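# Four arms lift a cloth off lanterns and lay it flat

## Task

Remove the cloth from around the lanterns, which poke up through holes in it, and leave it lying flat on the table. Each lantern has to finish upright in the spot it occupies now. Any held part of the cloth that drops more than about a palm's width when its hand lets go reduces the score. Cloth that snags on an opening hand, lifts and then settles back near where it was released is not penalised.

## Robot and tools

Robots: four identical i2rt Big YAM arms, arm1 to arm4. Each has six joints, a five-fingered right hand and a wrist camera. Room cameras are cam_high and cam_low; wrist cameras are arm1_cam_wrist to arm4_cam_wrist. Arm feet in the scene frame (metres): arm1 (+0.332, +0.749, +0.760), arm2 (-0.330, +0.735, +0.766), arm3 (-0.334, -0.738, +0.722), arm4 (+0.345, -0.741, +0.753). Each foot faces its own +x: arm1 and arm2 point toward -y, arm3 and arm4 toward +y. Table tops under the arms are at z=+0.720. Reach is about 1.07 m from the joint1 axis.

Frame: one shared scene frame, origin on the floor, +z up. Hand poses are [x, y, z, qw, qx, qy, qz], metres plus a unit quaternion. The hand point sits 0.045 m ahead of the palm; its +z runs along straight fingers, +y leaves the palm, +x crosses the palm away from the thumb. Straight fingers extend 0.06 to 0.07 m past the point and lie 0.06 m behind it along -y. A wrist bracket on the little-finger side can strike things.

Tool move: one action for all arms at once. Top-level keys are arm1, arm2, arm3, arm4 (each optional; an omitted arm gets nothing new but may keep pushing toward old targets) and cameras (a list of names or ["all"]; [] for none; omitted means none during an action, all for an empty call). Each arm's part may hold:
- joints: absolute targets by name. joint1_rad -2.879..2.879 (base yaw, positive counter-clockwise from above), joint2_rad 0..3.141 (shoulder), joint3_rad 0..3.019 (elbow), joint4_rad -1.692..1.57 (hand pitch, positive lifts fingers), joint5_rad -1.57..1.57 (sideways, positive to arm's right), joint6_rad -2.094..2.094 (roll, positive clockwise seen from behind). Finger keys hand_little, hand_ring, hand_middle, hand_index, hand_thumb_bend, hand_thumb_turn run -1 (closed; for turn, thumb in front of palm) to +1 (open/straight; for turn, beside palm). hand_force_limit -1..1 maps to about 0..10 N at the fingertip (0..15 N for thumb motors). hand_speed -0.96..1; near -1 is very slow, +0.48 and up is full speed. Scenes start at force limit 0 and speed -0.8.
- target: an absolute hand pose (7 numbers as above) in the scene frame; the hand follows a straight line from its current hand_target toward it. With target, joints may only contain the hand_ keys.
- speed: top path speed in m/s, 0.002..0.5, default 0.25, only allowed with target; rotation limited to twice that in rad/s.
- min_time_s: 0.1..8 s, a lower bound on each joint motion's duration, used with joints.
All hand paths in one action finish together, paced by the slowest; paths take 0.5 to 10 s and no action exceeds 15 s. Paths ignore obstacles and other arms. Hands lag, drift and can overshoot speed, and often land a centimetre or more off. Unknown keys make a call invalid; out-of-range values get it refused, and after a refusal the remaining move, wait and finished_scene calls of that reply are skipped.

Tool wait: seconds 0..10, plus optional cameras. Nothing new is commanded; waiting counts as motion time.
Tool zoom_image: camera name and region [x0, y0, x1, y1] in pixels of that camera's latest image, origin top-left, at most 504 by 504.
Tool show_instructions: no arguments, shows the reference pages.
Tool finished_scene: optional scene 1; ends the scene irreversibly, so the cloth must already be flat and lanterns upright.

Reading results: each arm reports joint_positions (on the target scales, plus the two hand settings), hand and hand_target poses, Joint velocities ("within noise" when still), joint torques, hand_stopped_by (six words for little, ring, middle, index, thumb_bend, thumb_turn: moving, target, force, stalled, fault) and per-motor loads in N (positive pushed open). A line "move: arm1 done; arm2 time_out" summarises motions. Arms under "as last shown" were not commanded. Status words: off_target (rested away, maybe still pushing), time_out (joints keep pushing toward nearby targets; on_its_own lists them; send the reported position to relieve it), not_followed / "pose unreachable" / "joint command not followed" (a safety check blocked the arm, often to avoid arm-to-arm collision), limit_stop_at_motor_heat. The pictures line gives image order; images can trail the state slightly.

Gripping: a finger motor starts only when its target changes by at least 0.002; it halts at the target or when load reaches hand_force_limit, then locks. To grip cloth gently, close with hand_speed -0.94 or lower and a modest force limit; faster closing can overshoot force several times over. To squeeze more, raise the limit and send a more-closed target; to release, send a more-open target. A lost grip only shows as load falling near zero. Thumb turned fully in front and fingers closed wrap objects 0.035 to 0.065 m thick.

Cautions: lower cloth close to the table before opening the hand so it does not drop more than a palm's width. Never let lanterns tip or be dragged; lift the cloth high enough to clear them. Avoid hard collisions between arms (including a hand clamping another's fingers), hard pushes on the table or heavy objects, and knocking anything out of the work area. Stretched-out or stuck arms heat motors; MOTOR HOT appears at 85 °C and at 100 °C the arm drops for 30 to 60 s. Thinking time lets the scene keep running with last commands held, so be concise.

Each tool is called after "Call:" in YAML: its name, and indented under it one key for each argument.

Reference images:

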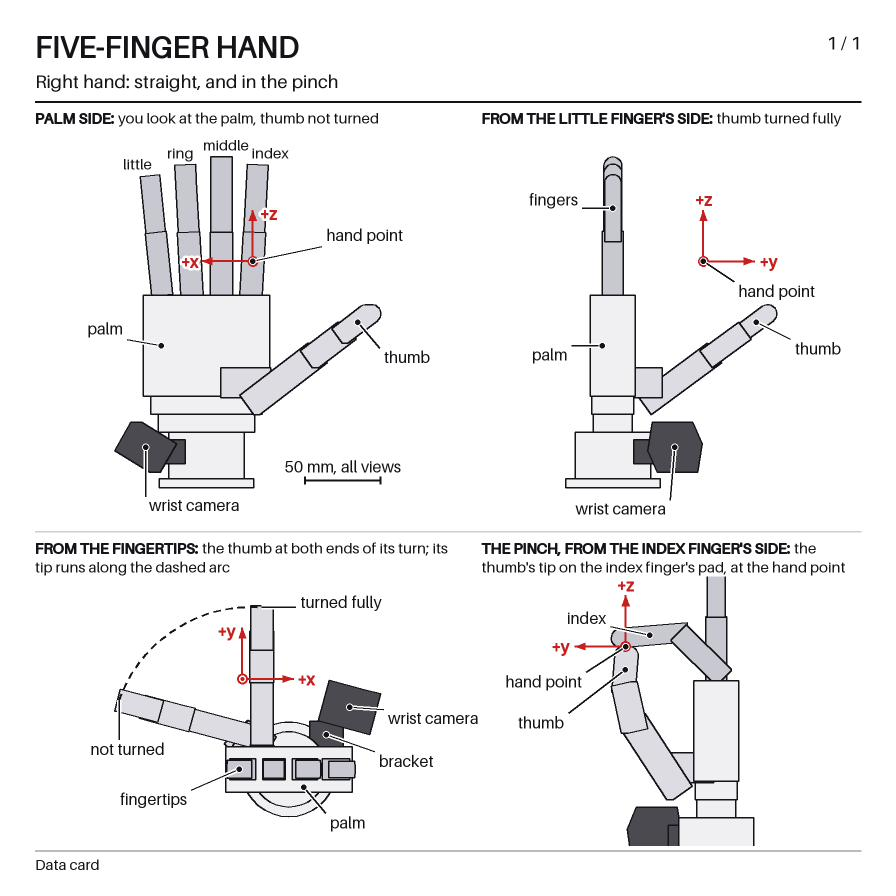

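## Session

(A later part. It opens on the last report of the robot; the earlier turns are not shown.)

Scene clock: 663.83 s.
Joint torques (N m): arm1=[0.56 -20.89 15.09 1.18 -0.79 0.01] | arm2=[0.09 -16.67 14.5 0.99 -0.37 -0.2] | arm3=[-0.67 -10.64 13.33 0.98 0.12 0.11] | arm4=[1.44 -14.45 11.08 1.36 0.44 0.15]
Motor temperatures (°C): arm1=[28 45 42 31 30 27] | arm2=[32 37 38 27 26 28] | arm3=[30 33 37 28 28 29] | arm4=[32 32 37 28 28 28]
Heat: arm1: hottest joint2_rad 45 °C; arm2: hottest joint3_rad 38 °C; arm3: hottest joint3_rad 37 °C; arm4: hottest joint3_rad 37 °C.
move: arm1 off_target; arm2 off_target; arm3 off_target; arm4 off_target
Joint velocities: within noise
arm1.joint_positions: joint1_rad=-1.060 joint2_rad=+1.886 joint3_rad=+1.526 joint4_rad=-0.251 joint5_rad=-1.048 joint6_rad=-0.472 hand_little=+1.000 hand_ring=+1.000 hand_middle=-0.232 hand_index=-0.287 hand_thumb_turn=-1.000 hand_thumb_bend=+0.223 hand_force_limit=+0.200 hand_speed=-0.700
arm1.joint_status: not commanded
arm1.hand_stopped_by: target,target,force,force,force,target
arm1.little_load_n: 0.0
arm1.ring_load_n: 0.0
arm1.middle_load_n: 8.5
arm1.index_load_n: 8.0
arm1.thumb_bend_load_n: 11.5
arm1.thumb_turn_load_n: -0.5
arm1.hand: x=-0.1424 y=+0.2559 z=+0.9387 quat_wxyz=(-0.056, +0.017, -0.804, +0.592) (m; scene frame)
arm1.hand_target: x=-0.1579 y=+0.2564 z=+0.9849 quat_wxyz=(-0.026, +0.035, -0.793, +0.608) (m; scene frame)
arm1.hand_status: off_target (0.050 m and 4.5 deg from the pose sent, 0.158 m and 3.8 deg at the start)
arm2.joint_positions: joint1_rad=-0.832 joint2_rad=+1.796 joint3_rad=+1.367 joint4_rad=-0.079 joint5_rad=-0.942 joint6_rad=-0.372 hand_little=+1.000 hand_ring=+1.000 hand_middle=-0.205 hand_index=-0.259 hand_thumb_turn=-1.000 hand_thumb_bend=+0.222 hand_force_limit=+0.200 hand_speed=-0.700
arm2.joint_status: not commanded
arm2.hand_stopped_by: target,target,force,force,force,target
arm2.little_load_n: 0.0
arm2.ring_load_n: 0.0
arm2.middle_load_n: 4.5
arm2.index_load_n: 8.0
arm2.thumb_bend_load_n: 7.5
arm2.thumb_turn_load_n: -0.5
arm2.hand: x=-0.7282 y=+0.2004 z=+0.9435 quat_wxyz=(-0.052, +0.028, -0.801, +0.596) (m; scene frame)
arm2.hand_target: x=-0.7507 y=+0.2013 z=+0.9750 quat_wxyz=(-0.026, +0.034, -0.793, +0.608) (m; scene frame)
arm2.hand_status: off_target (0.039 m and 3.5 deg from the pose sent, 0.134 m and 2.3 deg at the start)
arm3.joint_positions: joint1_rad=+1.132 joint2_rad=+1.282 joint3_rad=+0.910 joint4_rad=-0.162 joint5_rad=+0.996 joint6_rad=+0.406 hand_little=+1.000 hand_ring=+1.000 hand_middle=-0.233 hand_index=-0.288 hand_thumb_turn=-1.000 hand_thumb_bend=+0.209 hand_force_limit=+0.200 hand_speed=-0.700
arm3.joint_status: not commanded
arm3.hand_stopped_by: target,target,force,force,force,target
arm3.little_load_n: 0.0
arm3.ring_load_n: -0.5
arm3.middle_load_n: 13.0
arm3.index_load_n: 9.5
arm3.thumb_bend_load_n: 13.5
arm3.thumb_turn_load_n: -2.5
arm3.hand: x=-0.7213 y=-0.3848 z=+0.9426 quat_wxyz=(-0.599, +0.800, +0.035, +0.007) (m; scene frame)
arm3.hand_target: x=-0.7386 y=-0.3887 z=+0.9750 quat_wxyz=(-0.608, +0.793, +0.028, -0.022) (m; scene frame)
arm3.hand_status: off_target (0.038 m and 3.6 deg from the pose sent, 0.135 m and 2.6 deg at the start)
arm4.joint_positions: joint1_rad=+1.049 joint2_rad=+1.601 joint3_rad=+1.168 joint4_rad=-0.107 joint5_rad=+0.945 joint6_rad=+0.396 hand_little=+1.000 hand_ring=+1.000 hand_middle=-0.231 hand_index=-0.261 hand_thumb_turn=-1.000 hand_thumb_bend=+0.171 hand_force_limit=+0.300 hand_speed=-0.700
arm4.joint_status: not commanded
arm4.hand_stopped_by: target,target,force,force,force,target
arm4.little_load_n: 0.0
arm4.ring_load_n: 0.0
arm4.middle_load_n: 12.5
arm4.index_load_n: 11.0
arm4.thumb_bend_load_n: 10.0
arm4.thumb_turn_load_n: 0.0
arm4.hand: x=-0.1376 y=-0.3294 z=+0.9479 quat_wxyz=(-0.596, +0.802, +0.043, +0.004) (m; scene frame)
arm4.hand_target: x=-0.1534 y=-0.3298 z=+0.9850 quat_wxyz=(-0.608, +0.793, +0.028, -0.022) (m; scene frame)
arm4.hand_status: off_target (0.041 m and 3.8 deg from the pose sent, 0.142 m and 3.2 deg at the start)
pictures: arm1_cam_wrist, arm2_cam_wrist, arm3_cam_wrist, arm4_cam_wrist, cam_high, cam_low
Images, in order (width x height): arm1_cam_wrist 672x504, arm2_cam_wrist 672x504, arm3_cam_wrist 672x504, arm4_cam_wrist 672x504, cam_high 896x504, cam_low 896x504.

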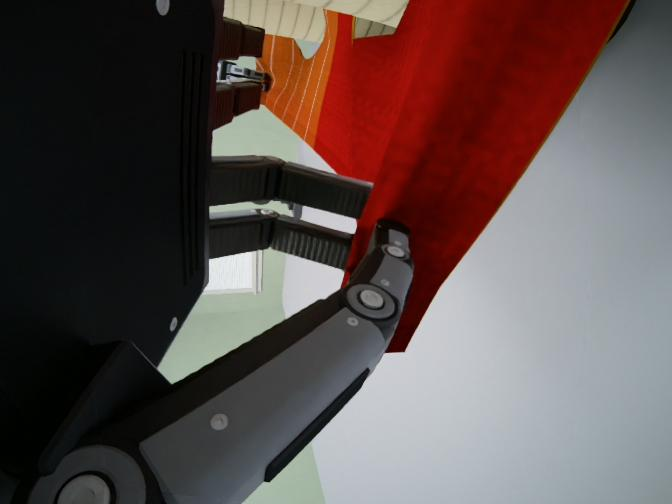

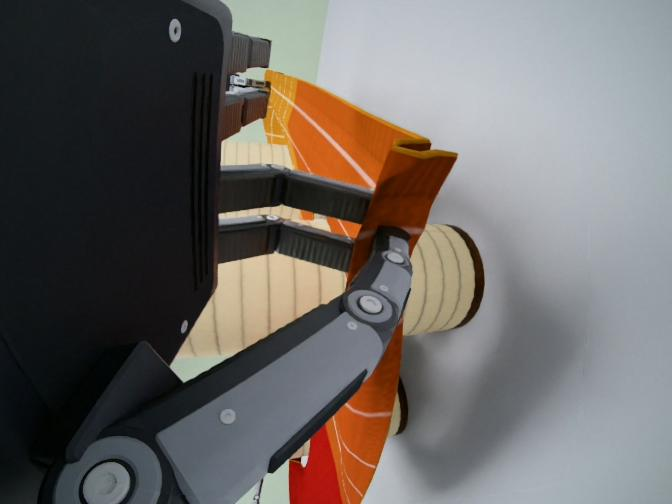

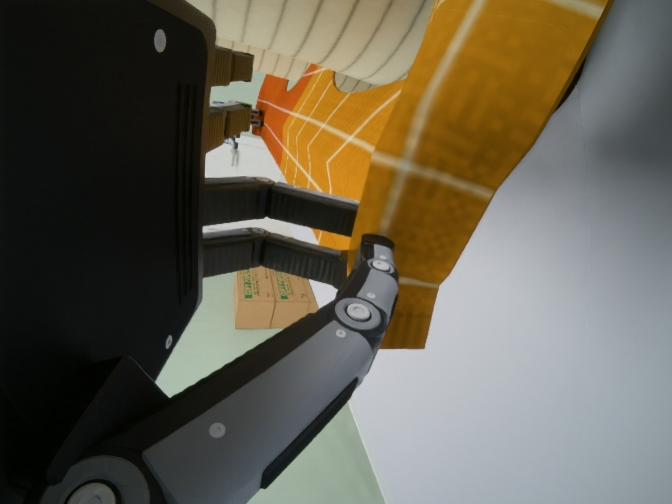

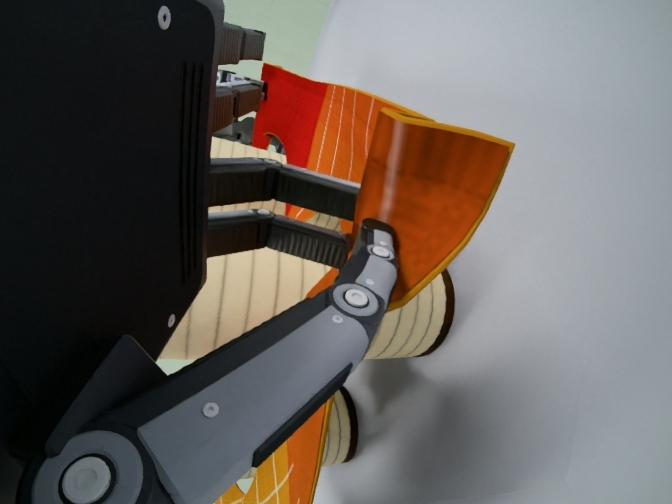

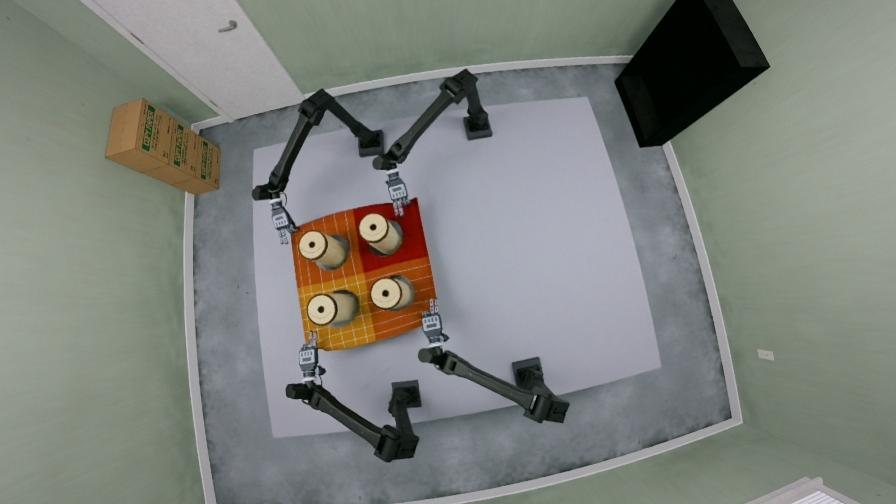

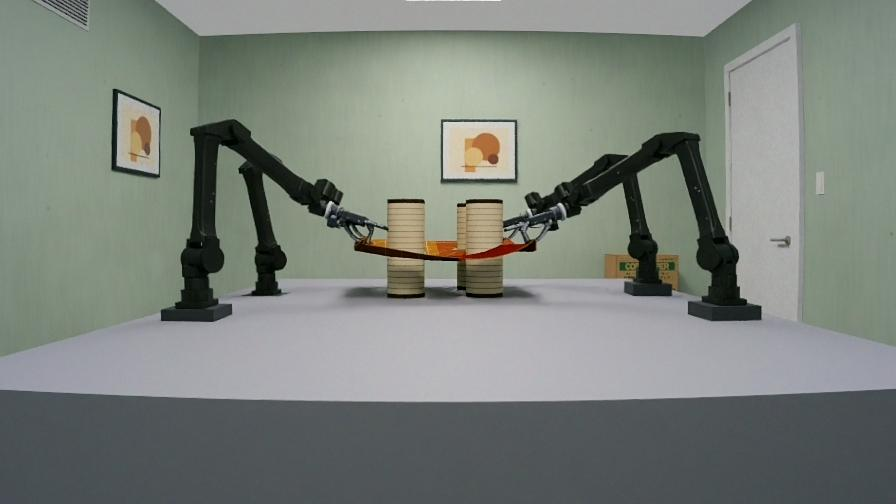

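Call:
move:
  arm1: {"target": [-0.158, 0.257, 1.105, 0.0266, -0.0346, 0.7926, -0.6082], "speed": 0.1}
  arm2: {"target": [-0.752, 0.202, 1.095, 0.0266, -0.0346, 0.7926, -0.6082], "speed": 0.1}
  arm3: {"target": [-0.740, -0.392, 1.095, 0.6084, -0.7929, -0.0277, 0.0213], "speed": 0.1}
  arm4: {"target": [-0.153, -0.331, 1.105, 0.6084, -0.7929, -0.0277, 0.0213], "speed": 0.1}
  cameras: ["cam_high", "cam_low"]

Call:
zoom_image:
  camera: "cam_high"
  region: [260, 180, 500, 380]

Call:
zoom_image:
  camera: "cam_low"
  region: [280, 180, 600, 330]

Scene clock: 672.47 s.
Joint torques (N m): arm1=[1.14 -21.71 16.28 1.26 -0.75 0] | arm2=[-0.15 -16.62 15.91 1.01 -0.4 -0.22] | arm3=[-0.5 -10.29 14.35 1.01 0.27 0.15] | arm4=[1.26 -14.33 12.1 1.36 0.4 0.11]
Motor temperatures (°C): arm1=[28 46 45 31 30 27] | arm2=[32 36 39 27 26 28] | arm3=[30 33 39 28 28 29] | arm4=[32 32 39 28 28 28]
Heat: arm1: hottest joint2_rad 46 °C; arm2: hottest joint3_rad 39 °C; arm3: hottest joint3_rad 39 °C; arm4: hottest joint3_rad 39 °C.
move: arm1 off_target; arm2 off_target; arm3 off_target; arm4 off_target
Joint velocities: within noise
arm1.joint_positions: joint1_rad=-1.061 joint2_rad=+1.838 joint3_rad=+1.765 joint4_rad=-0.548 joint5_rad=-1.050 joint6_rad=-0.474 hand_little=+1.000 hand_ring=+1.000 hand_middle=-0.232 hand_index=-0.287 hand_thumb_turn=-1.000 hand_thumb_bend=+0.223 hand_force_limit=+0.200 hand_speed=-0.700
arm1.joint_status: not commanded
arm1.hand_stopped_by: target,target,force,force,force,target
arm1.little_load_n: 0.0
arm1.ring_load_n: 0.0
arm1.middle_load_n: 8.5
arm1.index_load_n: 8.0
arm1.thumb_bend_load_n: 12.0
arm1.thumb_turn_load_n: -0.5
arm1.hand: x=-0.1473 y=+0.2530 z=+1.0524 quat_wxyz=(-0.059, +0.014, -0.805, +0.590) (m; scene frame)
arm1.hand_target: x=-0.1553 y=+0.2585 z=+1.1042 quat_wxyz=(-0.026, +0.035, -0.793, +0.608) (m; scene frame)
arm1.hand_status: off_target (0.054 m and 5.1 deg from the pose sent, 0.167 m and 4.6 deg at the start)
arm2.joint_positions: joint1_rad=-0.832 joint2_rad=+1.725 joint3_rad=+1.584 joint4_rad=-0.377 joint5_rad=-0.943 joint6_rad=-0.372 hand_little=+1.000 hand_ring=+1.000 hand_middle=-0.205 hand_index=-0.259 hand_thumb_turn=-1.000 hand_thumb_bend=+0.222 hand_force_limit=+0.200 hand_speed=-0.700
arm2.joint_status: not commanded
arm2.hand_stopped_by: target,target,force,force,force,target
arm2.little_load_n: 0.0
arm2.ring_load_n: 0.0
arm2.middle_load_n: 4.0
arm2.index_load_n: 8.0
arm2.thumb_bend_load_n: 7.0
arm2.thumb_turn_load_n: -0.5
arm2.hand: x=-0.7312 y=+0.1981 z=+1.0572 quat_wxyz=(-0.056, +0.025, -0.803, +0.593) (m; scene frame)
arm2.hand_target: x=-0.7502 y=+0.2036 z=+1.0947 quat_wxyz=(-0.026, +0.034, -0.793, +0.608) (m; scene frame)
arm2.hand_status: off_target (0.043 m and 4.1 deg from the pose sent, 0.153 m and 3.5 deg at the start)
arm3.joint_positions: joint1_rad=+1.141 joint2_rad=+1.231 joint3_rad=+1.179 joint4_rad=-0.497 joint5_rad=+1.001 joint6_rad=+0.410 hand_little=+1.000 hand_ring=+1.000 hand_middle=-0.233 hand_index=-0.288 hand_thumb_turn=-1.000 hand_thumb_bend=+0.209 hand_force_limit=+0.200 hand_speed=-0.700
arm3.joint_status: not commanded
arm3.hand_stopped_by: target,target,force,force,force,target
arm3.little_load_n: 0.0
arm3.ring_load_n: 0.0
arm3.middle_load_n: 12.5
arm3.index_load_n: 10.0
arm3.thumb_bend_load_n: 13.5
arm3.thumb_turn_load_n: -2.5
arm3.hand: x=-0.7270 y=-0.3851 z=+1.0567 quat_wxyz=(-0.597, +0.802, +0.040, +0.010) (m; scene frame)
arm3.hand_target: x=-0.7382 y=-0.3925 z=+1.0945 quat_wxyz=(-0.608, +0.793, +0.028, -0.022) (m; scene frame)
arm3.hand_status: off_target (0.041 m and 4.2 deg from the pose sent, 0.154 m and 3.6 deg at the start)
arm4.joint_positions: joint1_rad=+1.049 joint2_rad=+1.530 joint3_rad=+1.401 joint4_rad=-0.416 joint5_rad=+0.945 joint6_rad=+0.396 hand_little=+1.000 hand_ring=+1.000 hand_middle=-0.231 hand_index=-0.261 hand_thumb_turn=-1.000 hand_thumb_bend=+0.171 hand_force_limit=+0.300 hand_speed=-0.700
arm4.joint_status: not commanded
arm4.hand_stopped_by: target,target,force,force,force,target
arm4.little_load_n: 0.0
arm4.ring_load_n: 0.0
arm4.middle_load_n: 12.5
arm4.index_load_n: 11.0
arm4.thumb_bend_load_n: 10.5
arm4.thumb_turn_load_n: 0.0
arm4.hand: x=-0.1420 y=-0.3286 z=+1.0629 quat_wxyz=(-0.595, +0.803, +0.044, +0.006) (m; scene frame)
arm4.hand_target: x=-0.1511 y=-0.3319 z=+1.1046 quat_wxyz=(-0.608, +0.793, +0.028, -0.022) (m; scene frame)
arm4.hand_status: off_target (0.044 m and 4.1 deg from the pose sent, 0.158 m and 3.8 deg at the start)
pictures: cam_high, cam_low
Images, in order (width x height): cam_high 896x504, cam_low 896x504.

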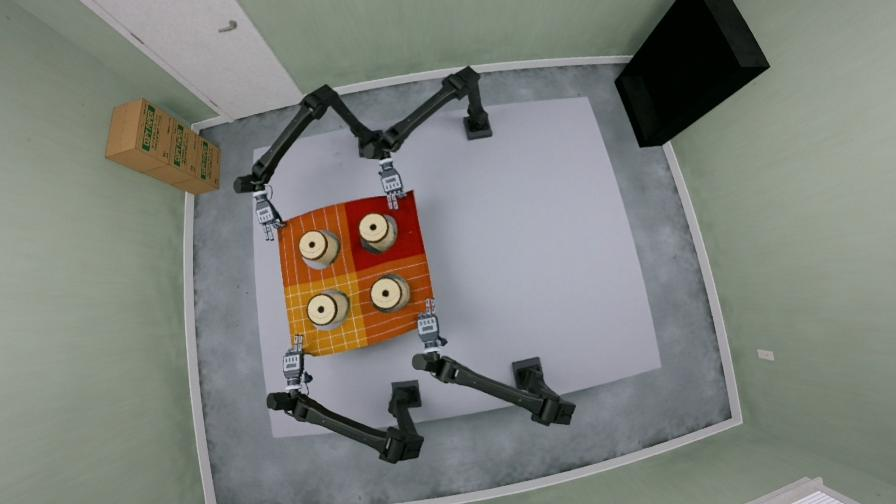

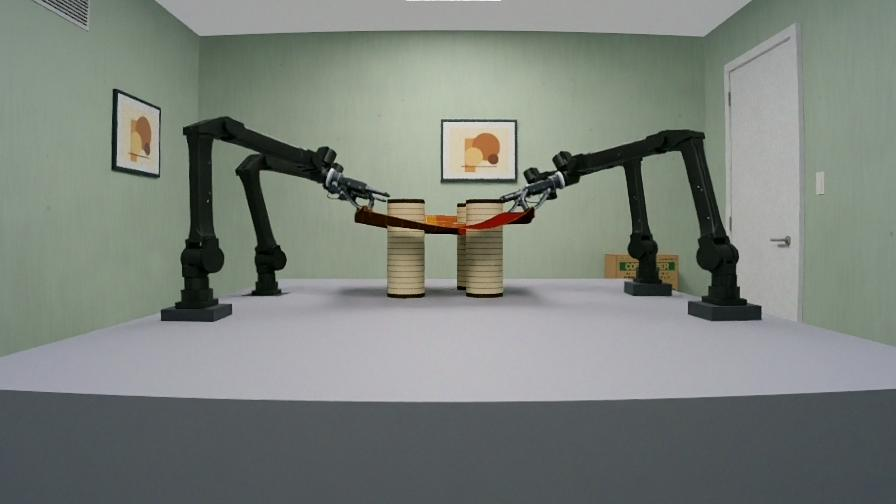

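Scaled by 2.100 from the camera's 896x504 image, which has a finer 1280x720 frame.

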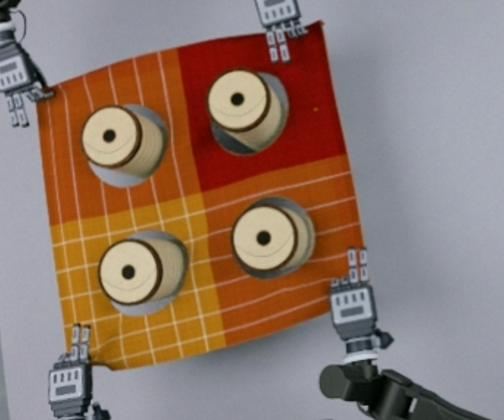

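Scaled by 1.575 from the camera's 896x504 image, which has a finer 1280x720 frame.

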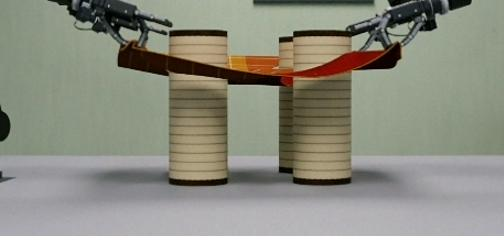

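Call:
move:
  arm1: {"target": [-0.153, 0.262, 1.205, 0.0266, -0.0346, 0.7926, -0.6082], "speed": 0.1}
  arm2: {"target": [-0.750, 0.206, 1.195, 0.0266, -0.0346, 0.7926, -0.6082], "speed": 0.1}
  arm3: {"target": [-0.736, -0.394, 1.195, 0.6084, -0.7929, -0.0277, 0.0213], "speed": 0.1}
  arm4: {"target": [-0.150, -0.333, 1.205, 0.6084, -0.7929, -0.0277, 0.0213], "speed": 0.1}
  cameras: ["cam_high", "cam_low"]

Call:
zoom_image:
  camera: "cam_high"
  region: [250, 160, 490, 380]

Call:
zoom_image:
  camera: "cam_low"
  region: [280, 130, 600, 310]

Scene clock: 682.60 s.
Joint torques (N m): arm1=[1.14 -17.73 16.29 1.2 -0.75 0.01] | arm2=[-0.26 -15.21 16.05 1.02 -0.37 -0.24] | arm3=[-0.44 -8.35 14.11 1.03 0.22 0.14] | arm4=[1.26 -12.75 12.08 1.35 0.33 0.1]
Motor temperatures (°C): arm1=[28 46 46 31 30 27] | arm2=[32 36 42 27 26 28] | arm3=[30 33 41 28 28 29] | arm4=[32 32 40 28 28 28]
Heat: arm1: hottest joint2_rad 46 °C; arm2: hottest joint3_rad 42 °C; arm3: hottest joint3_rad 41 °C; arm4: hottest joint3_rad 40 °C.
move: arm1 off_target; arm2 off_target; arm3 off_target; arm4 off_target
Joint velocities: within noise
arm1.joint_positions: joint1_rad=-1.066 joint2_rad=+1.836 joint3_rad=+2.078 joint4_rad=-0.829 joint5_rad=-1.054 joint6_rad=-0.476 hand_little=+1.000 hand_ring=+1.000 hand_middle=-0.232 hand_index=-0.287 hand_thumb_turn=-1.000 hand_thumb_bend=+0.223 hand_force_limit=+0.200 hand_speed=-0.700
arm1.joint_status: not commanded
arm1.hand_stopped_by: target,target,force,force,force,target
arm1.little_load_n: 0.0
arm1.ring_load_n: 0.0
arm1.middle_load_n: 8.0
arm1.index_load_n: 8.5
arm1.thumb_bend_load_n: 12.0
arm1.thumb_turn_load_n: -1.0
arm1.hand: x=-0.1441 y=+0.2572 z=+1.1768 quat_wxyz=(-0.046, +0.024, -0.800, +0.598) (m; scene frame)
arm1.hand_target: x=-0.1515 y=+0.2629 z=+1.2045 quat_wxyz=(-0.026, +0.034, -0.792, +0.609) (m; scene frame)
arm1.hand_status: off_target (0.030 m and 2.9 deg from the pose sent, 0.153 m and 5.1 deg at the start)
arm2.joint_positions: joint1_rad=-0.834 joint2_rad=+1.716 joint3_rad=+1.856 joint4_rad=-0.643 joint5_rad=-0.946 joint6_rad=-0.372 hand_little=+1.000 hand_ring=+1.000 hand_middle=-0.205 hand_index=-0.259 hand_thumb_turn=-1.000 hand_thumb_bend=+0.222 hand_force_limit=+0.200 hand_speed=-0.700
arm2.joint_status: not commanded
arm2.hand_stopped_by: target,target,force,force,force,target
arm2.little_load_n: -0.5
arm2.ring_load_n: 0.0
arm2.middle_load_n: 4.5
arm2.index_load_n: 8.0
arm2.thumb_bend_load_n: 7.0
arm2.thumb_turn_load_n: -0.5
arm2.hand: x=-0.7308 y=+0.1994 z=+1.1675 quat_wxyz=(-0.052, +0.029, -0.800, +0.597) (m; scene frame)
arm2.hand_target: x=-0.7486 y=+0.2073 z=+1.1945 quat_wxyz=(-0.026, +0.034, -0.792, +0.608) (m; scene frame)
arm2.hand_status: off_target (0.034 m and 3.3 deg from the pose sent, 0.139 m and 4.1 deg at the start)
arm3.joint_positions: joint1_rad=+1.142 joint2_rad=+1.237 joint3_rad=+1.469 joint4_rad=-0.758 joint5_rad=+1.004 joint6_rad=+0.411 hand_little=+1.000 hand_ring=+1.000 hand_middle=-0.233 hand_index=-0.288 hand_thumb_turn=-1.000 hand_thumb_bend=+0.209 hand_force_limit=+0.200 hand_speed=-0.700
arm3.joint_status: not commanded
arm3.hand_stopped_by: target,target,force,force,force,target
arm3.little_load_n: 0.0
arm3.ring_load_n: 0.0
arm3.middle_load_n: 13.0
arm3.index_load_n: 9.5
arm3.thumb_bend_load_n: 13.5
arm3.thumb_turn_load_n: -2.5
arm3.hand: x=-0.7236 y=-0.3864 z=+1.1690 quat_wxyz=(-0.602, +0.798, +0.033, +0.002) (m; scene frame)
arm3.hand_target: x=-0.7348 y=-0.3944 z=+1.1945 quat_wxyz=(-0.609, +0.793, +0.028, -0.022) (m; scene frame)
arm3.hand_status: off_target (0.030 m and 2.9 deg from the pose sent, 0.139 m and 4.2 deg at the start)
arm4.joint_positions: joint1_rad=+1.049 joint2_rad=+1.526 joint3_rad=+1.680 joint4_rad=-0.679 joint5_rad=+0.945 joint6_rad=+0.396 hand_little=+1.000 hand_ring=+1.000 hand_middle=-0.231 hand_index=-0.261 hand_thumb_turn=-1.000 hand_thumb_bend=+0.171 hand_force_limit=+0.300 hand_speed=-0.700
arm4.joint_status: not commanded
arm4.hand_stopped_by: target,target,force,force,force,target
arm4.little_load_n: 0.0
arm4.ring_load_n: -0.5
arm4.middle_load_n: 12.5
arm4.index_load_n: 11.0
arm4.thumb_bend_load_n: 10.0
arm4.thumb_turn_load_n: 0.0
arm4.hand: x=-0.1425 y=-0.3299 z=+1.1743 quat_wxyz=(-0.599, +0.800, +0.039, -0.001) (m; scene frame)
arm4.hand_target: x=-0.1486 y=-0.3337 z=+1.2047 quat_wxyz=(-0.609, +0.793, +0.028, -0.022) (m; scene frame)
arm4.hand_status: off_target (0.032 m and 2.9 deg from the pose sent, 0.142 m and 4.1 deg at the start)
pictures: cam_high, cam_low
Images, in order (width x height): cam_high 896x504, cam_low 896x504.

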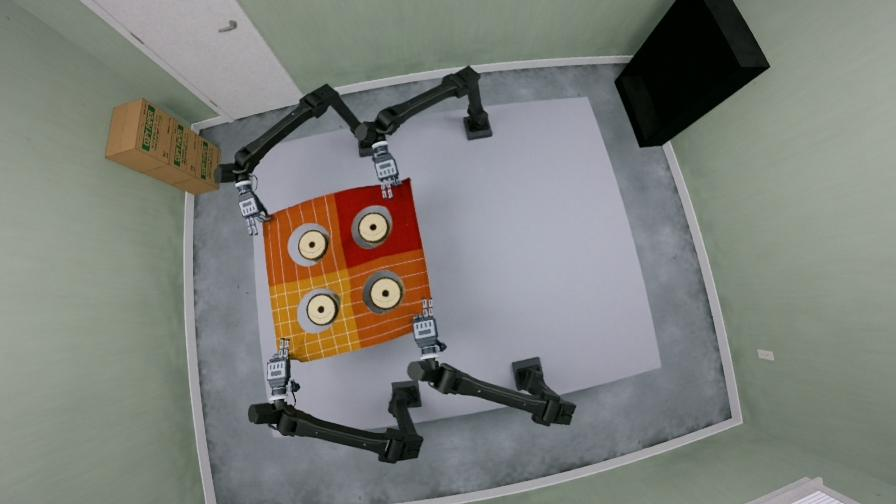

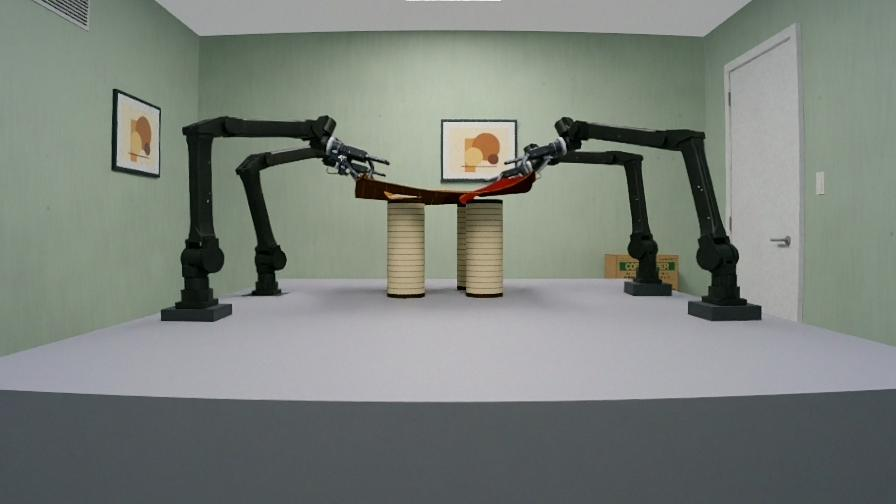

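Scaled by 2.100 from the camera's 896x504 image, which has a finer 1280x720 frame.

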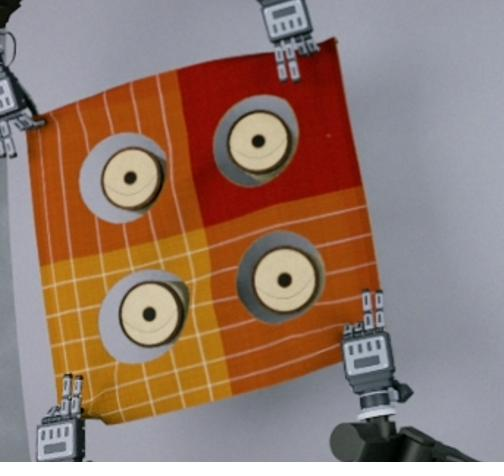

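Scaled by 1.575 from the camera's 896x504 image, which has a finer 1280x720 frame.

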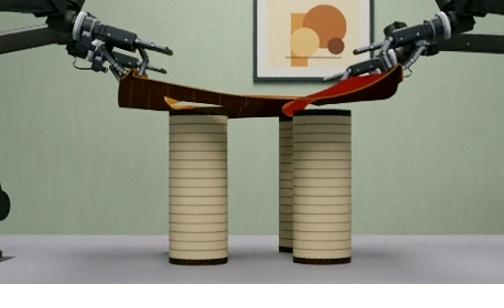

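Call:
move:
  arm1: {"target": [-0.151, 0.262, 1.30, 0.0266, -0.0346, 0.7926, -0.6082], "speed": 0.12}
  arm2: {"target": [-0.750, 0.206, 1.305, 0.0266, -0.0346, 0.7926, -0.6082], "speed": 0.12}
  arm3: {"target": [-0.736, -0.396, 1.305, 0.6084, -0.7929, -0.0277, 0.0213], "speed": 0.12}
  arm4: {"target": [-0.150, -0.335, 1.305, 0.6084, -0.7929, -0.0277, 0.0213], "speed": 0.12}
  cameras: ["cam_high", "cam_low"]

Scene clock: 695.60 s.
Joint torques (N m): arm1=[1.73 -18.61 14.06 1.01 -0.65 0] | arm2=[-0.03 -15.91 15.21 1.07 -0.34 -0.24] | arm3=[-0.5 -9.29 13.2 1.01 0.27 0.13] | arm4=[1.26 -12.4 11.62 1.39 0.37 0.11]
Motor temperatures (°C): arm1=[28 46 47 31 30 27] | arm2=[32 36 42 27 26 28] | arm3=[30 33 42 28 28 29] | arm4=[32 32 43 28 28 28]
Heat: arm1: hottest joint3_rad 47 °C; arm2: hottest joint3_rad 42 °C; arm3: hottest joint3_rad 42 °C; arm4: hottest joint3_rad 43 °C.
move: arm1 off_target; arm2 off_target; arm3 off_target; arm4 off_target
Joint velocities: within noise
arm1.joint_positions: joint1_rad=-1.068 joint2_rad=+2.089 joint3_rad=+2.800 joint4_rad=-1.274 joint5_rad=-1.054 joint6_rad=-0.468 hand_little=+1.000 hand_ring=+1.000 hand_middle=-0.232 hand_index=-0.287 hand_thumb_turn=-1.000 hand_thumb_bend=+0.223 hand_force_limit=+0.200 hand_speed=-0.700
arm1.joint_status: not commanded
arm1.hand_stopped_by: target,target,force,force,force,target
arm1.little_load_n: 0.0
arm1.ring_load_n: 0.0
arm1.middle_load_n: 8.5
arm1.index_load_n: 8.0
arm1.thumb_bend_load_n: 12.0
arm1.thumb_turn_load_n: -0.5
arm1.hand: x=-0.1479 y=+0.2551 z=+1.2843 quat_wxyz=(-0.040, +0.026, -0.797, +0.602) (m; scene frame)
arm1.hand_target: x=-0.1502 y=+0.2625 z=+1.2992 quat_wxyz=(-0.025, +0.033, -0.791, +0.610) (m; scene frame)
arm1.hand_status: off_target (0.017 m and 2.0 deg from the pose sent, 0.124 m and 3.0 deg at the start)
arm2.joint_positions: joint1_rad=-0.836 joint2_rad=+1.866 joint3_rad=+2.383 joint4_rad=-1.020 joint5_rad=-0.946 joint6_rad=-0.370 hand_little=+1.000 hand_ring=+1.000 hand_middle=-0.205 hand_index=-0.259 hand_thumb_turn=-1.000 hand_thumb_bend=+0.222 hand_force_limit=+0.200 hand_speed=-0.700
arm2.joint_status: not commanded
arm2.hand_stopped_by: target,target,force,force,force,target
arm2.little_load_n: 0.0
arm2.ring_load_n: 0.0
arm2.middle_load_n: 4.0
arm2.index_load_n: 7.5
arm2.thumb_bend_load_n: 7.0
arm2.thumb_turn_load_n: -0.5
arm2.hand: x=-0.7377 y=+0.1959 z=+1.2808 quat_wxyz=(-0.051, +0.028, -0.800, +0.597) (m; scene frame)
arm2.hand_target: x=-0.7487 y=+0.2070 z=+1.3043 quat_wxyz=(-0.026, +0.034, -0.792, +0.609) (m; scene frame)
arm2.hand_status: off_target (0.029 m and 3.3 deg from the pose sent, 0.139 m and 3.3 deg at the start)
arm3.joint_positions: joint1_rad=+1.150 joint2_rad=+1.363 joint3_rad=+1.900 joint4_rad=-1.069 joint5_rad=+1.008 joint6_rad=+0.416 hand_little=+1.000 hand_ring=+1.000 hand_middle=-0.233 hand_index=-0.288 hand_thumb_turn=-1.000 hand_thumb_bend=+0.209 hand_force_limit=+0.200 hand_speed=-0.700
arm3.joint_status: not commanded
arm3.hand_stopped_by: target,target,force,force,force,target
arm3.little_load_n: 0.0
arm3.ring_load_n: 0.0
arm3.middle_load_n: 12.5
arm3.index_load_n: 9.5
arm3.thumb_bend_load_n: 13.5
arm3.thumb_turn_load_n: -2.0
arm3.hand: x=-0.7294 y=-0.3871 z=+1.2809 quat_wxyz=(-0.601, +0.798, +0.034, +0.002) (m; scene frame)
arm3.hand_target: x=-0.7350 y=-0.3963 z=+1.3043 quat_wxyz=(-0.609, +0.793, +0.028, -0.022) (m; scene frame)
arm3.hand_status: off_target (0.026 m and 2.9 deg from the pose sent, 0.137 m and 2.9 deg at the start)
arm4.joint_positions: joint1_rad=+1.049 joint2_rad=+1.622 joint3_rad=+2.087 joint4_rad=-0.981 joint5_rad=+0.945 joint6_rad=+0.396 hand_little=+1.000 hand_ring=+1.000 hand_middle=-0.231 hand_index=-0.261 hand_thumb_turn=-1.000 hand_thumb_bend=+0.171 hand_force_limit=+0.300 hand_speed=-0.700
arm4.joint_status: not commanded
arm4.hand_stopped_by: target,target,force,force,force,target
arm4.little_load_n: 0.0
arm4.ring_load_n: 0.0
arm4.middle_load_n: 12.5
arm4.index_load_n: 11.0
arm4.thumb_bend_load_n: 10.0
arm4.thumb_turn_load_n: 0.0
arm4.hand: x=-0.1442 y=-0.3304 z=+1.2823 quat_wxyz=(-0.601, +0.798, +0.036, -0.005) (m; scene frame)
arm4.hand_target: x=-0.1490 y=-0.3355 z=+1.3045 quat_wxyz=(-0.609, +0.793, +0.028, -0.022) (m; scene frame)
arm4.hand_status: off_target (0.024 m and 2.4 deg from the pose sent, 0.131 m and 2.9 deg at the start)
pictures: cam_high, cam_low
Images, in order (width x height): cam_high 896x504, cam_low 896x504.

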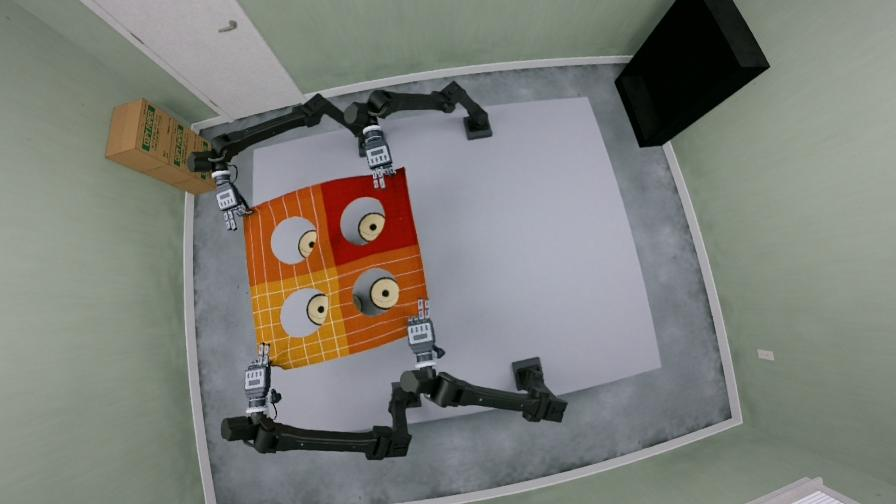

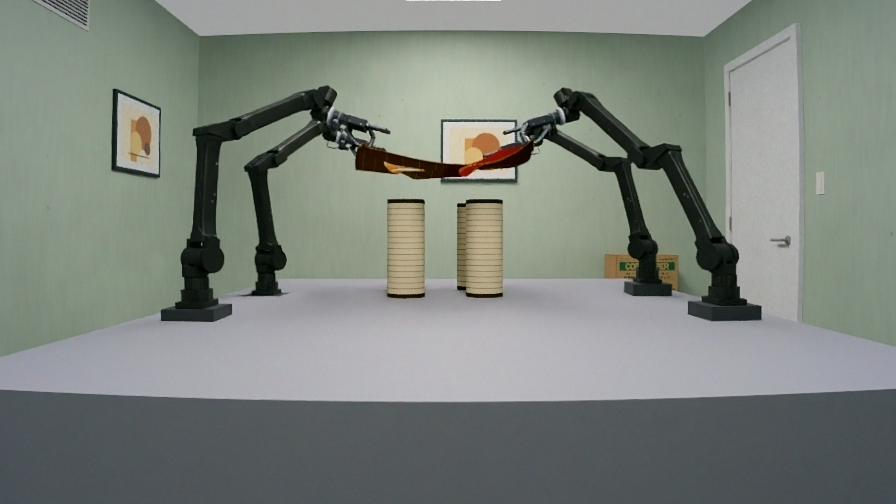

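Call:
move:
  arm1: {"target": [0.235, 0.260, 1.28, 0.0266, -0.0346, 0.7926, -0.6082], "speed": 0.13}
  arm2: {"target": [-0.364, 0.204, 1.285, 0.0266, -0.0346, 0.7926, -0.6082], "speed": 0.13}
  arm3: {"target": [-0.350, -0.394, 1.285, 0.6084, -0.7929, -0.0277, 0.0213], "speed": 0.13}
  arm4: {"target": [0.236, -0.335, 1.285, 0.6084, -0.7929, -0.0277, 0.0213], "speed": 0.13}
  cameras: ["cam_high", "cam_low"]

Scene clock: 704.07 s.
Joint torques (N m): arm1=[2.2 -9.76 10.62 2.74 -0.36 0.13] | arm2=[1.49 -10.34 9.65 2.44 0.02 -0.09] | arm3=[-2.49 -2.61 9.02 2.22 -0.34 -0.03] | arm4=[0.09 -3.84 7.65 2.93 -0.04 -0.09]
Motor temperatures (°C): arm1=[28 45 48 31 30 27] | arm2=[32 36 42 27 26 28] | arm3=[30 33 43 28 28 29] | arm4=[32 32 43 28 28 28]
Heat: arm1: hottest joint3_rad 48 °C; arm2: hottest joint3_rad 42 °C; arm3: hottest joint3_rad 43 °C; arm4: hottest joint3_rad 43 °C.
move: arm1 off_target; arm2 done; arm3 off_target; arm4 off_target
Joint velocities: within noise
arm1.joint_positions: joint1_rad=-0.479 joint2_rad=+1.160 joint3_rad=+1.536 joint4_rad=-0.710 joint5_rad=-0.491 joint6_rad=-0.153 hand_little=+1.000 hand_ring=+1.000 hand_middle=-0.232 hand_index=-0.287 hand_thumb_turn=-1.000 hand_thumb_bend=+0.223 hand_force_limit=+0.200 hand_speed=-0.700
arm1.joint_status: not commanded
arm1.hand_stopped_by: target,target,force,force,force,target
arm1.little_load_n: 0.0
arm1.ring_load_n: 0.0
arm1.middle_load_n: 8.5
arm1.index_load_n: 8.0
arm1.thumb_bend_load_n: 12.0
arm1.thumb_turn_load_n: -0.5
arm1.hand: x=+0.2258 y=+0.2555 z=+1.2640 quat_wxyz=(-0.026, +0.029, -0.805, +0.593) (m; scene frame)
arm1.hand_target: x=+0.2350 y=+0.2603 z=+1.2798 quat_wxyz=(-0.027, +0.035, -0.793, +0.608) (m; scene frame)
arm1.hand_status: off_target (0.019 m and 2.3 deg from the pose sent, 0.383 m and 2.0 deg at the start)
arm2.joint_positions: joint1_rad=-0.158 joint2_rad=+1.211 joint3_rad=+1.577 joint4_rad=-0.663 joint5_rad=-0.292 joint6_rad=-0.085 hand_little=+1.000 hand_ring=+1.000 hand_middle=-0.205 hand_index=-0.259 hand_thumb_turn=-1.000 hand_thumb_bend=+0.222 hand_force_limit=+0.200 hand_speed=-0.700
arm2.joint_status: not commanded
arm2.hand_stopped_by: target,target,force,force,force,target
arm2.little_load_n: 0.0
arm2.ring_load_n: 0.0
arm2.middle_load_n: 5.0
arm2.index_load_n: 8.0
arm2.thumb_bend_load_n: 7.0
arm2.thumb_turn_load_n: -0.5
arm2.hand: x=-0.3631 y=+0.1981 z=+1.2776 quat_wxyz=(-0.030, +0.036, -0.799, +0.599) (m; scene frame)
arm2.hand_target: x=-0.3641 y=+0.2039 z=+1.2850 quat_wxyz=(-0.027, +0.035, -0.793, +0.608) (m; scene frame)
arm2.hand_status: done (0.009 m and 1.4 deg from the pose sent, 0.374 m and 3.3 deg at the start)
arm3.joint_positions: joint1_rad=-0.116 joint2_rad=+0.817 joint3_rad=+1.479 joint4_rad=-0.964 joint5_rad=-0.211 joint6_rad=-0.051 hand_little=+1.000 hand_ring=+1.000 hand_middle=-0.233 hand_index=-0.288 hand_thumb_turn=-1.000 hand_thumb_bend=+0.209 hand_force_limit=+0.200 hand_speed=-0.700
arm3.joint_status: not commanded
arm3.hand_stopped_by: target,target,force,force,force,target
arm3.little_load_n: 0.0
arm3.ring_load_n: 0.0
arm3.middle_load_n: 13.0
arm3.index_load_n: 9.5
arm3.thumb_bend_load_n: 13.5
arm3.thumb_turn_load_n: -2.5
arm3.hand: x=-0.3485 y=-0.3864 z=+1.2722 quat_wxyz=(-0.592, +0.805, +0.022, -0.024) (m; scene frame)
arm3.hand_target: x=-0.3500 y=-0.3942 z=+1.2850 quat_wxyz=(-0.608, +0.793, +0.028, -0.021) (m; scene frame)
arm3.hand_status: off_target (0.015 m and 2.4 deg from the pose sent, 0.379 m and 2.9 deg at the start)
arm4.joint_positions: joint1_rad=+0.249 joint2_rad=+0.935 joint3_rad=+1.427 joint4_rad=-0.808 joint5_rad=+0.182 joint6_rad=+0.066 hand_little=+1.000 hand_ring=+1.000 hand_middle=-0.231 hand_index=-0.261 hand_thumb_turn=-1.000 hand_thumb_bend=+0.171 hand_force_limit=+0.300 hand_speed=-0.700
arm4.joint_status: not commanded
arm4.hand_stopped_by: target,target,force,force,force,target
arm4.little_load_n: -0.5
arm4.ring_load_n: 0.0
arm4.middle_load_n: 13.0
arm4.index_load_n: 11.0
arm4.thumb_bend_load_n: 10.5
arm4.thumb_turn_load_n: 0.0
arm4.hand: x=+0.2332 y=-0.3338 z=+1.2742 quat_wxyz=(-0.594, +0.804, +0.027, -0.022) (m; scene frame)
arm4.hand_target: x=+0.2360 y=-0.3353 z=+1.2849 quat_wxyz=(-0.608, +0.793, +0.028, -0.021) (m; scene frame)
arm4.hand_status: off_target (0.011 m and 2.1 deg from the pose sent, 0.380 m and 2.4 deg at the start)
pictures: cam_high, cam_low
Images, in order (width x height): cam_high 896x504, cam_low 896x504.

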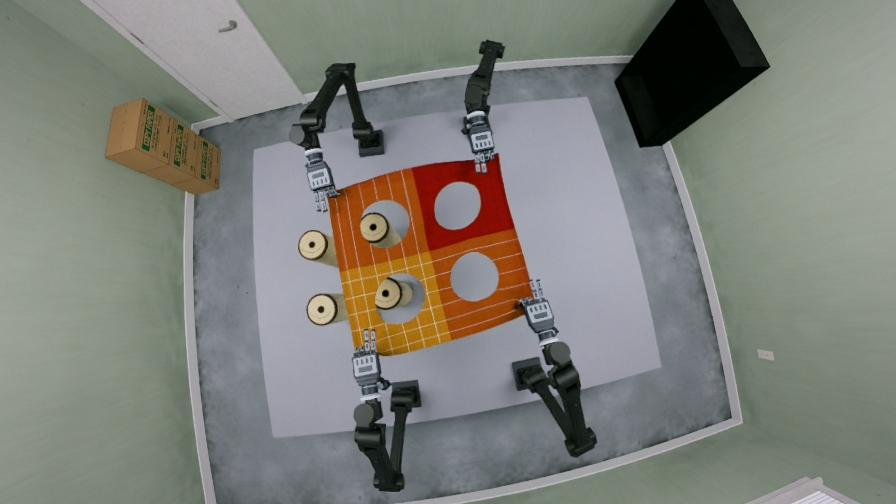

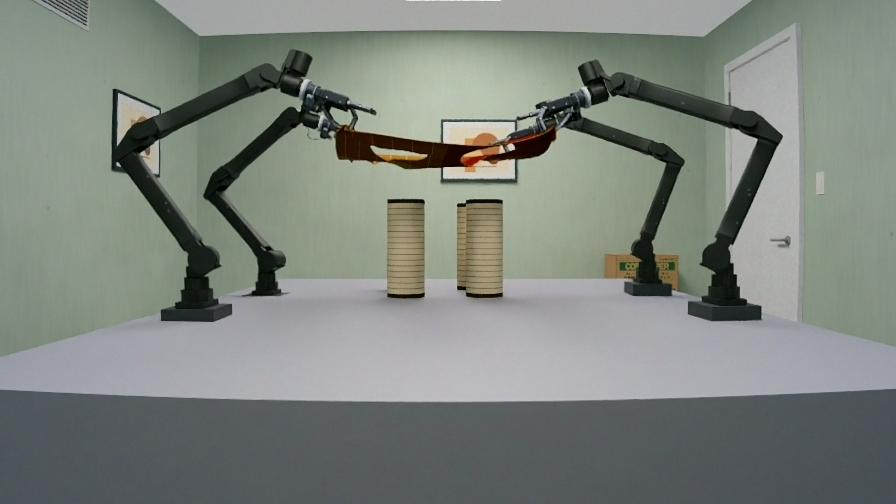

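Call:
move:
  arm1: {"target": [0.620, 0.260, 1.25, 0.0266, -0.0346, 0.7926, -0.6082], "speed": 0.13}
  arm2: {"target": [0.022, 0.204, 1.26, 0.0266, -0.0346, 0.7926, -0.6082], "speed": 0.13}
  arm3: {"target": [0.036, -0.390, 1.26, 0.6084, -0.7929, -0.0277, 0.0213], "speed": 0.13}
  arm4: {"target": [0.622, -0.335, 1.26, 0.6084, -0.7929, -0.0277, 0.0213], "speed": 0.13}
  cameras: ["cam_high", "cam_low"]

Scene clock: 711.50 s.
Joint torques (N m): arm1=[3.31 -9.23 17.13 2.67 -0.03 0.11] | arm2=[2.26 -12.22 16.73 1.65 0.19 -0.11] | arm3=[-3.37 -12.75 13.7 0.75 -0.69 -0.02] | arm4=[-0.38 -8.47 12.33 1.35 -0.44 -0.06]
Motor temperatures (°C): arm1=[28 44 47 31 30 27] | arm2=[32 36 42 27 26 28] | arm3=[30 33 43 28 28 29] | arm4=[32 32 43 28 28 28]
Heat: arm1: hottest joint3_rad 47 °C; arm2: hottest joint3_rad 42 °C; arm3: hottest joint3_rad 43 °C; arm4: hottest joint3_rad 43 °C.
move: arm1 off_target; arm2 off_target; arm3 off_target; arm4 off_target
Joint velocities: within noise
arm1.joint_positions: joint1_rad=+0.593 joint2_rad=+1.226 joint3_rad=+1.456 joint4_rad=-0.614 joint5_rad=+0.548 joint6_rad=+0.148 hand_little=+1.000 hand_ring=+1.000 hand_middle=-0.232 hand_index=-0.287 hand_thumb_turn=-1.000 hand_thumb_bend=+0.223 hand_force_limit=+0.200 hand_speed=-0.700
arm1.joint_status: not commanded
arm1.hand_stopped_by: target,target,force,force,force,target
arm1.little_load_n: 0.0
arm1.ring_load_n: 0.0
arm1.middle_load_n: 9.0
arm1.index_load_n: 8.5
arm1.thumb_bend_load_n: 12.0
arm1.thumb_turn_load_n: -0.5
arm1.hand: x=+0.6052 y=+0.2633 z=+1.2051 quat_wxyz=(+0.001, +0.047, -0.813, +0.580) (m; scene frame)
arm1.hand_target: x=+0.6180 y=+0.2628 z=+1.2493 quat_wxyz=(-0.027, +0.035, -0.793, +0.608) (m; scene frame)
arm1.hand_status: off_target (0.047 m and 5.3 deg from the pose sent, 0.395 m and 2.4 deg at the start)
arm2.joint_positions: joint1_rad=+0.748 joint2_rad=+1.434 joint3_rad=+1.651 joint4_rad=-0.604 joint5_rad=+0.591 joint6_rad=+0.178 hand_little=+1.000 hand_ring=+1.000 hand_middle=-0.205 hand_index=-0.259 hand_thumb_turn=-1.000 hand_thumb_bend=+0.222 hand_force_limit=+0.200 hand_speed=-0.700
arm2.joint_status: not commanded
arm2.hand_stopped_by: target,target,force,force,force,target
arm2.little_load_n: 0.0
arm2.ring_load_n: 0.0
arm2.middle_load_n: 4.5
arm2.index_load_n: 7.5
arm2.thumb_bend_load_n: 7.0
arm2.thumb_turn_load_n: -0.5
arm2.hand: x=+0.0162 y=+0.2048 z=+1.2164 quat_wxyz=(-0.008, +0.046, -0.809, +0.586) (m; scene frame)
arm2.hand_target: x=+0.0204 y=+0.2060 z=+1.2592 quat_wxyz=(-0.027, +0.035, -0.792, +0.608) (m; scene frame)
arm2.hand_status: off_target (0.044 m and 4.0 deg from the pose sent, 0.385 m and 1.4 deg at the start)
arm3.joint_positions: joint1_rad=-1.118 joint2_rad=+1.476 joint3_rad=+1.897 joint4_rad=-1.148 joint5_rad=-1.153 joint6_rad=-0.627 hand_little=+1.000 hand_ring=+1.000 hand_middle=-0.233 hand_index=-0.288 hand_thumb_turn=-1.000 hand_thumb_bend=+0.209 hand_force_limit=+0.200 hand_speed=-0.700
arm3.joint_status: not commanded
arm3.hand_stopped_by: target,target,force,force,force,target
arm3.little_load_n: 0.0
arm3.ring_load_n: 0.0
arm3.middle_load_n: 12.5
arm3.index_load_n: 10.0
arm3.thumb_bend_load_n: 13.5
arm3.thumb_turn_load_n: -2.5
arm3.hand: x=+0.0347 y=-0.3831 z=+1.2321 quat_wxyz=(-0.600, +0.799, +0.015, -0.045) (m; scene frame)
arm3.hand_target: x=+0.0347 y=-0.3905 z=+1.2591 quat_wxyz=(-0.609, +0.793, +0.027, -0.021) (m; scene frame)
arm3.hand_status: off_target (0.029 m and 3.3 deg from the pose sent, 0.385 m and 2.4 deg at the start)
arm4.joint_positions: joint1_rad=-0.922 joint2_rad=+1.280 joint3_rad=+1.570 joint4_rad=-0.812 joint5_rad=-0.935 joint6_rad=-0.376 hand_little=+1.000 hand_ring=+1.000 hand_middle=-0.231 hand_index=-0.261 hand_thumb_turn=-1.000 hand_thumb_bend=+0.171 hand_force_limit=+0.300 hand_speed=-0.700
arm4.joint_status: not commanded
arm4.hand_stopped_by: target,target,force,force,force,target
arm4.little_load_n: 0.0
arm4.ring_load_n: 0.0
arm4.middle_load_n: 13.0
arm4.index_load_n: 11.5
arm4.thumb_bend_load_n: 10.5
arm4.thumb_turn_load_n: 0.0
arm4.hand: x=+0.6161 y=-0.3318 z=+1.2306 quat_wxyz=(-0.596, +0.801, +0.015, -0.044) (m; scene frame)
arm4.hand_target: x=+0.6208 y=-0.3359 z=+1.2594 quat_wxyz=(-0.609, +0.793, +0.027, -0.021) (m; scene frame)
arm4.hand_status: off_target (0.030 m and 3.4 deg from the pose sent, 0.389 m and 2.1 deg at the start)
pictures: cam_high, cam_low
Images, in order (width x height): cam_high 896x504, cam_low 896x504.

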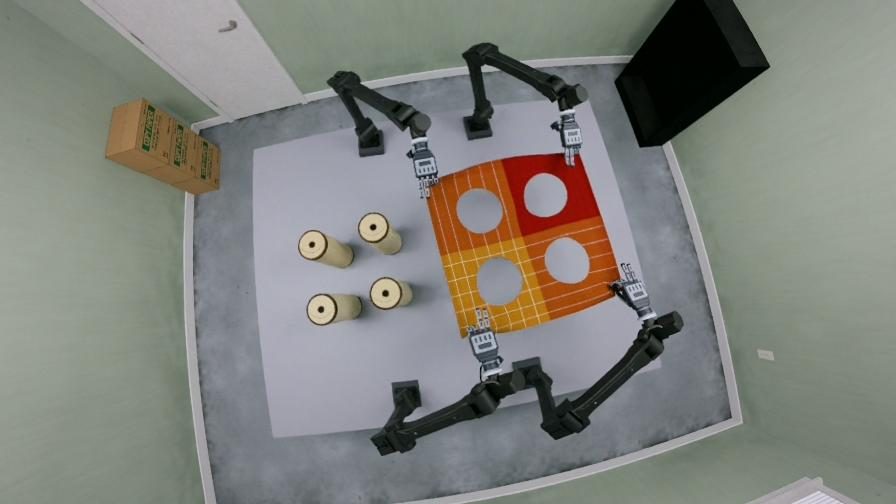

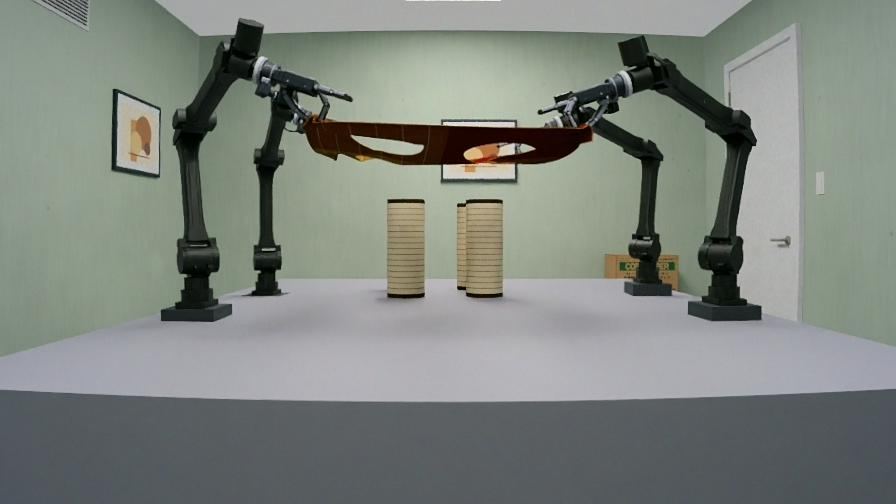

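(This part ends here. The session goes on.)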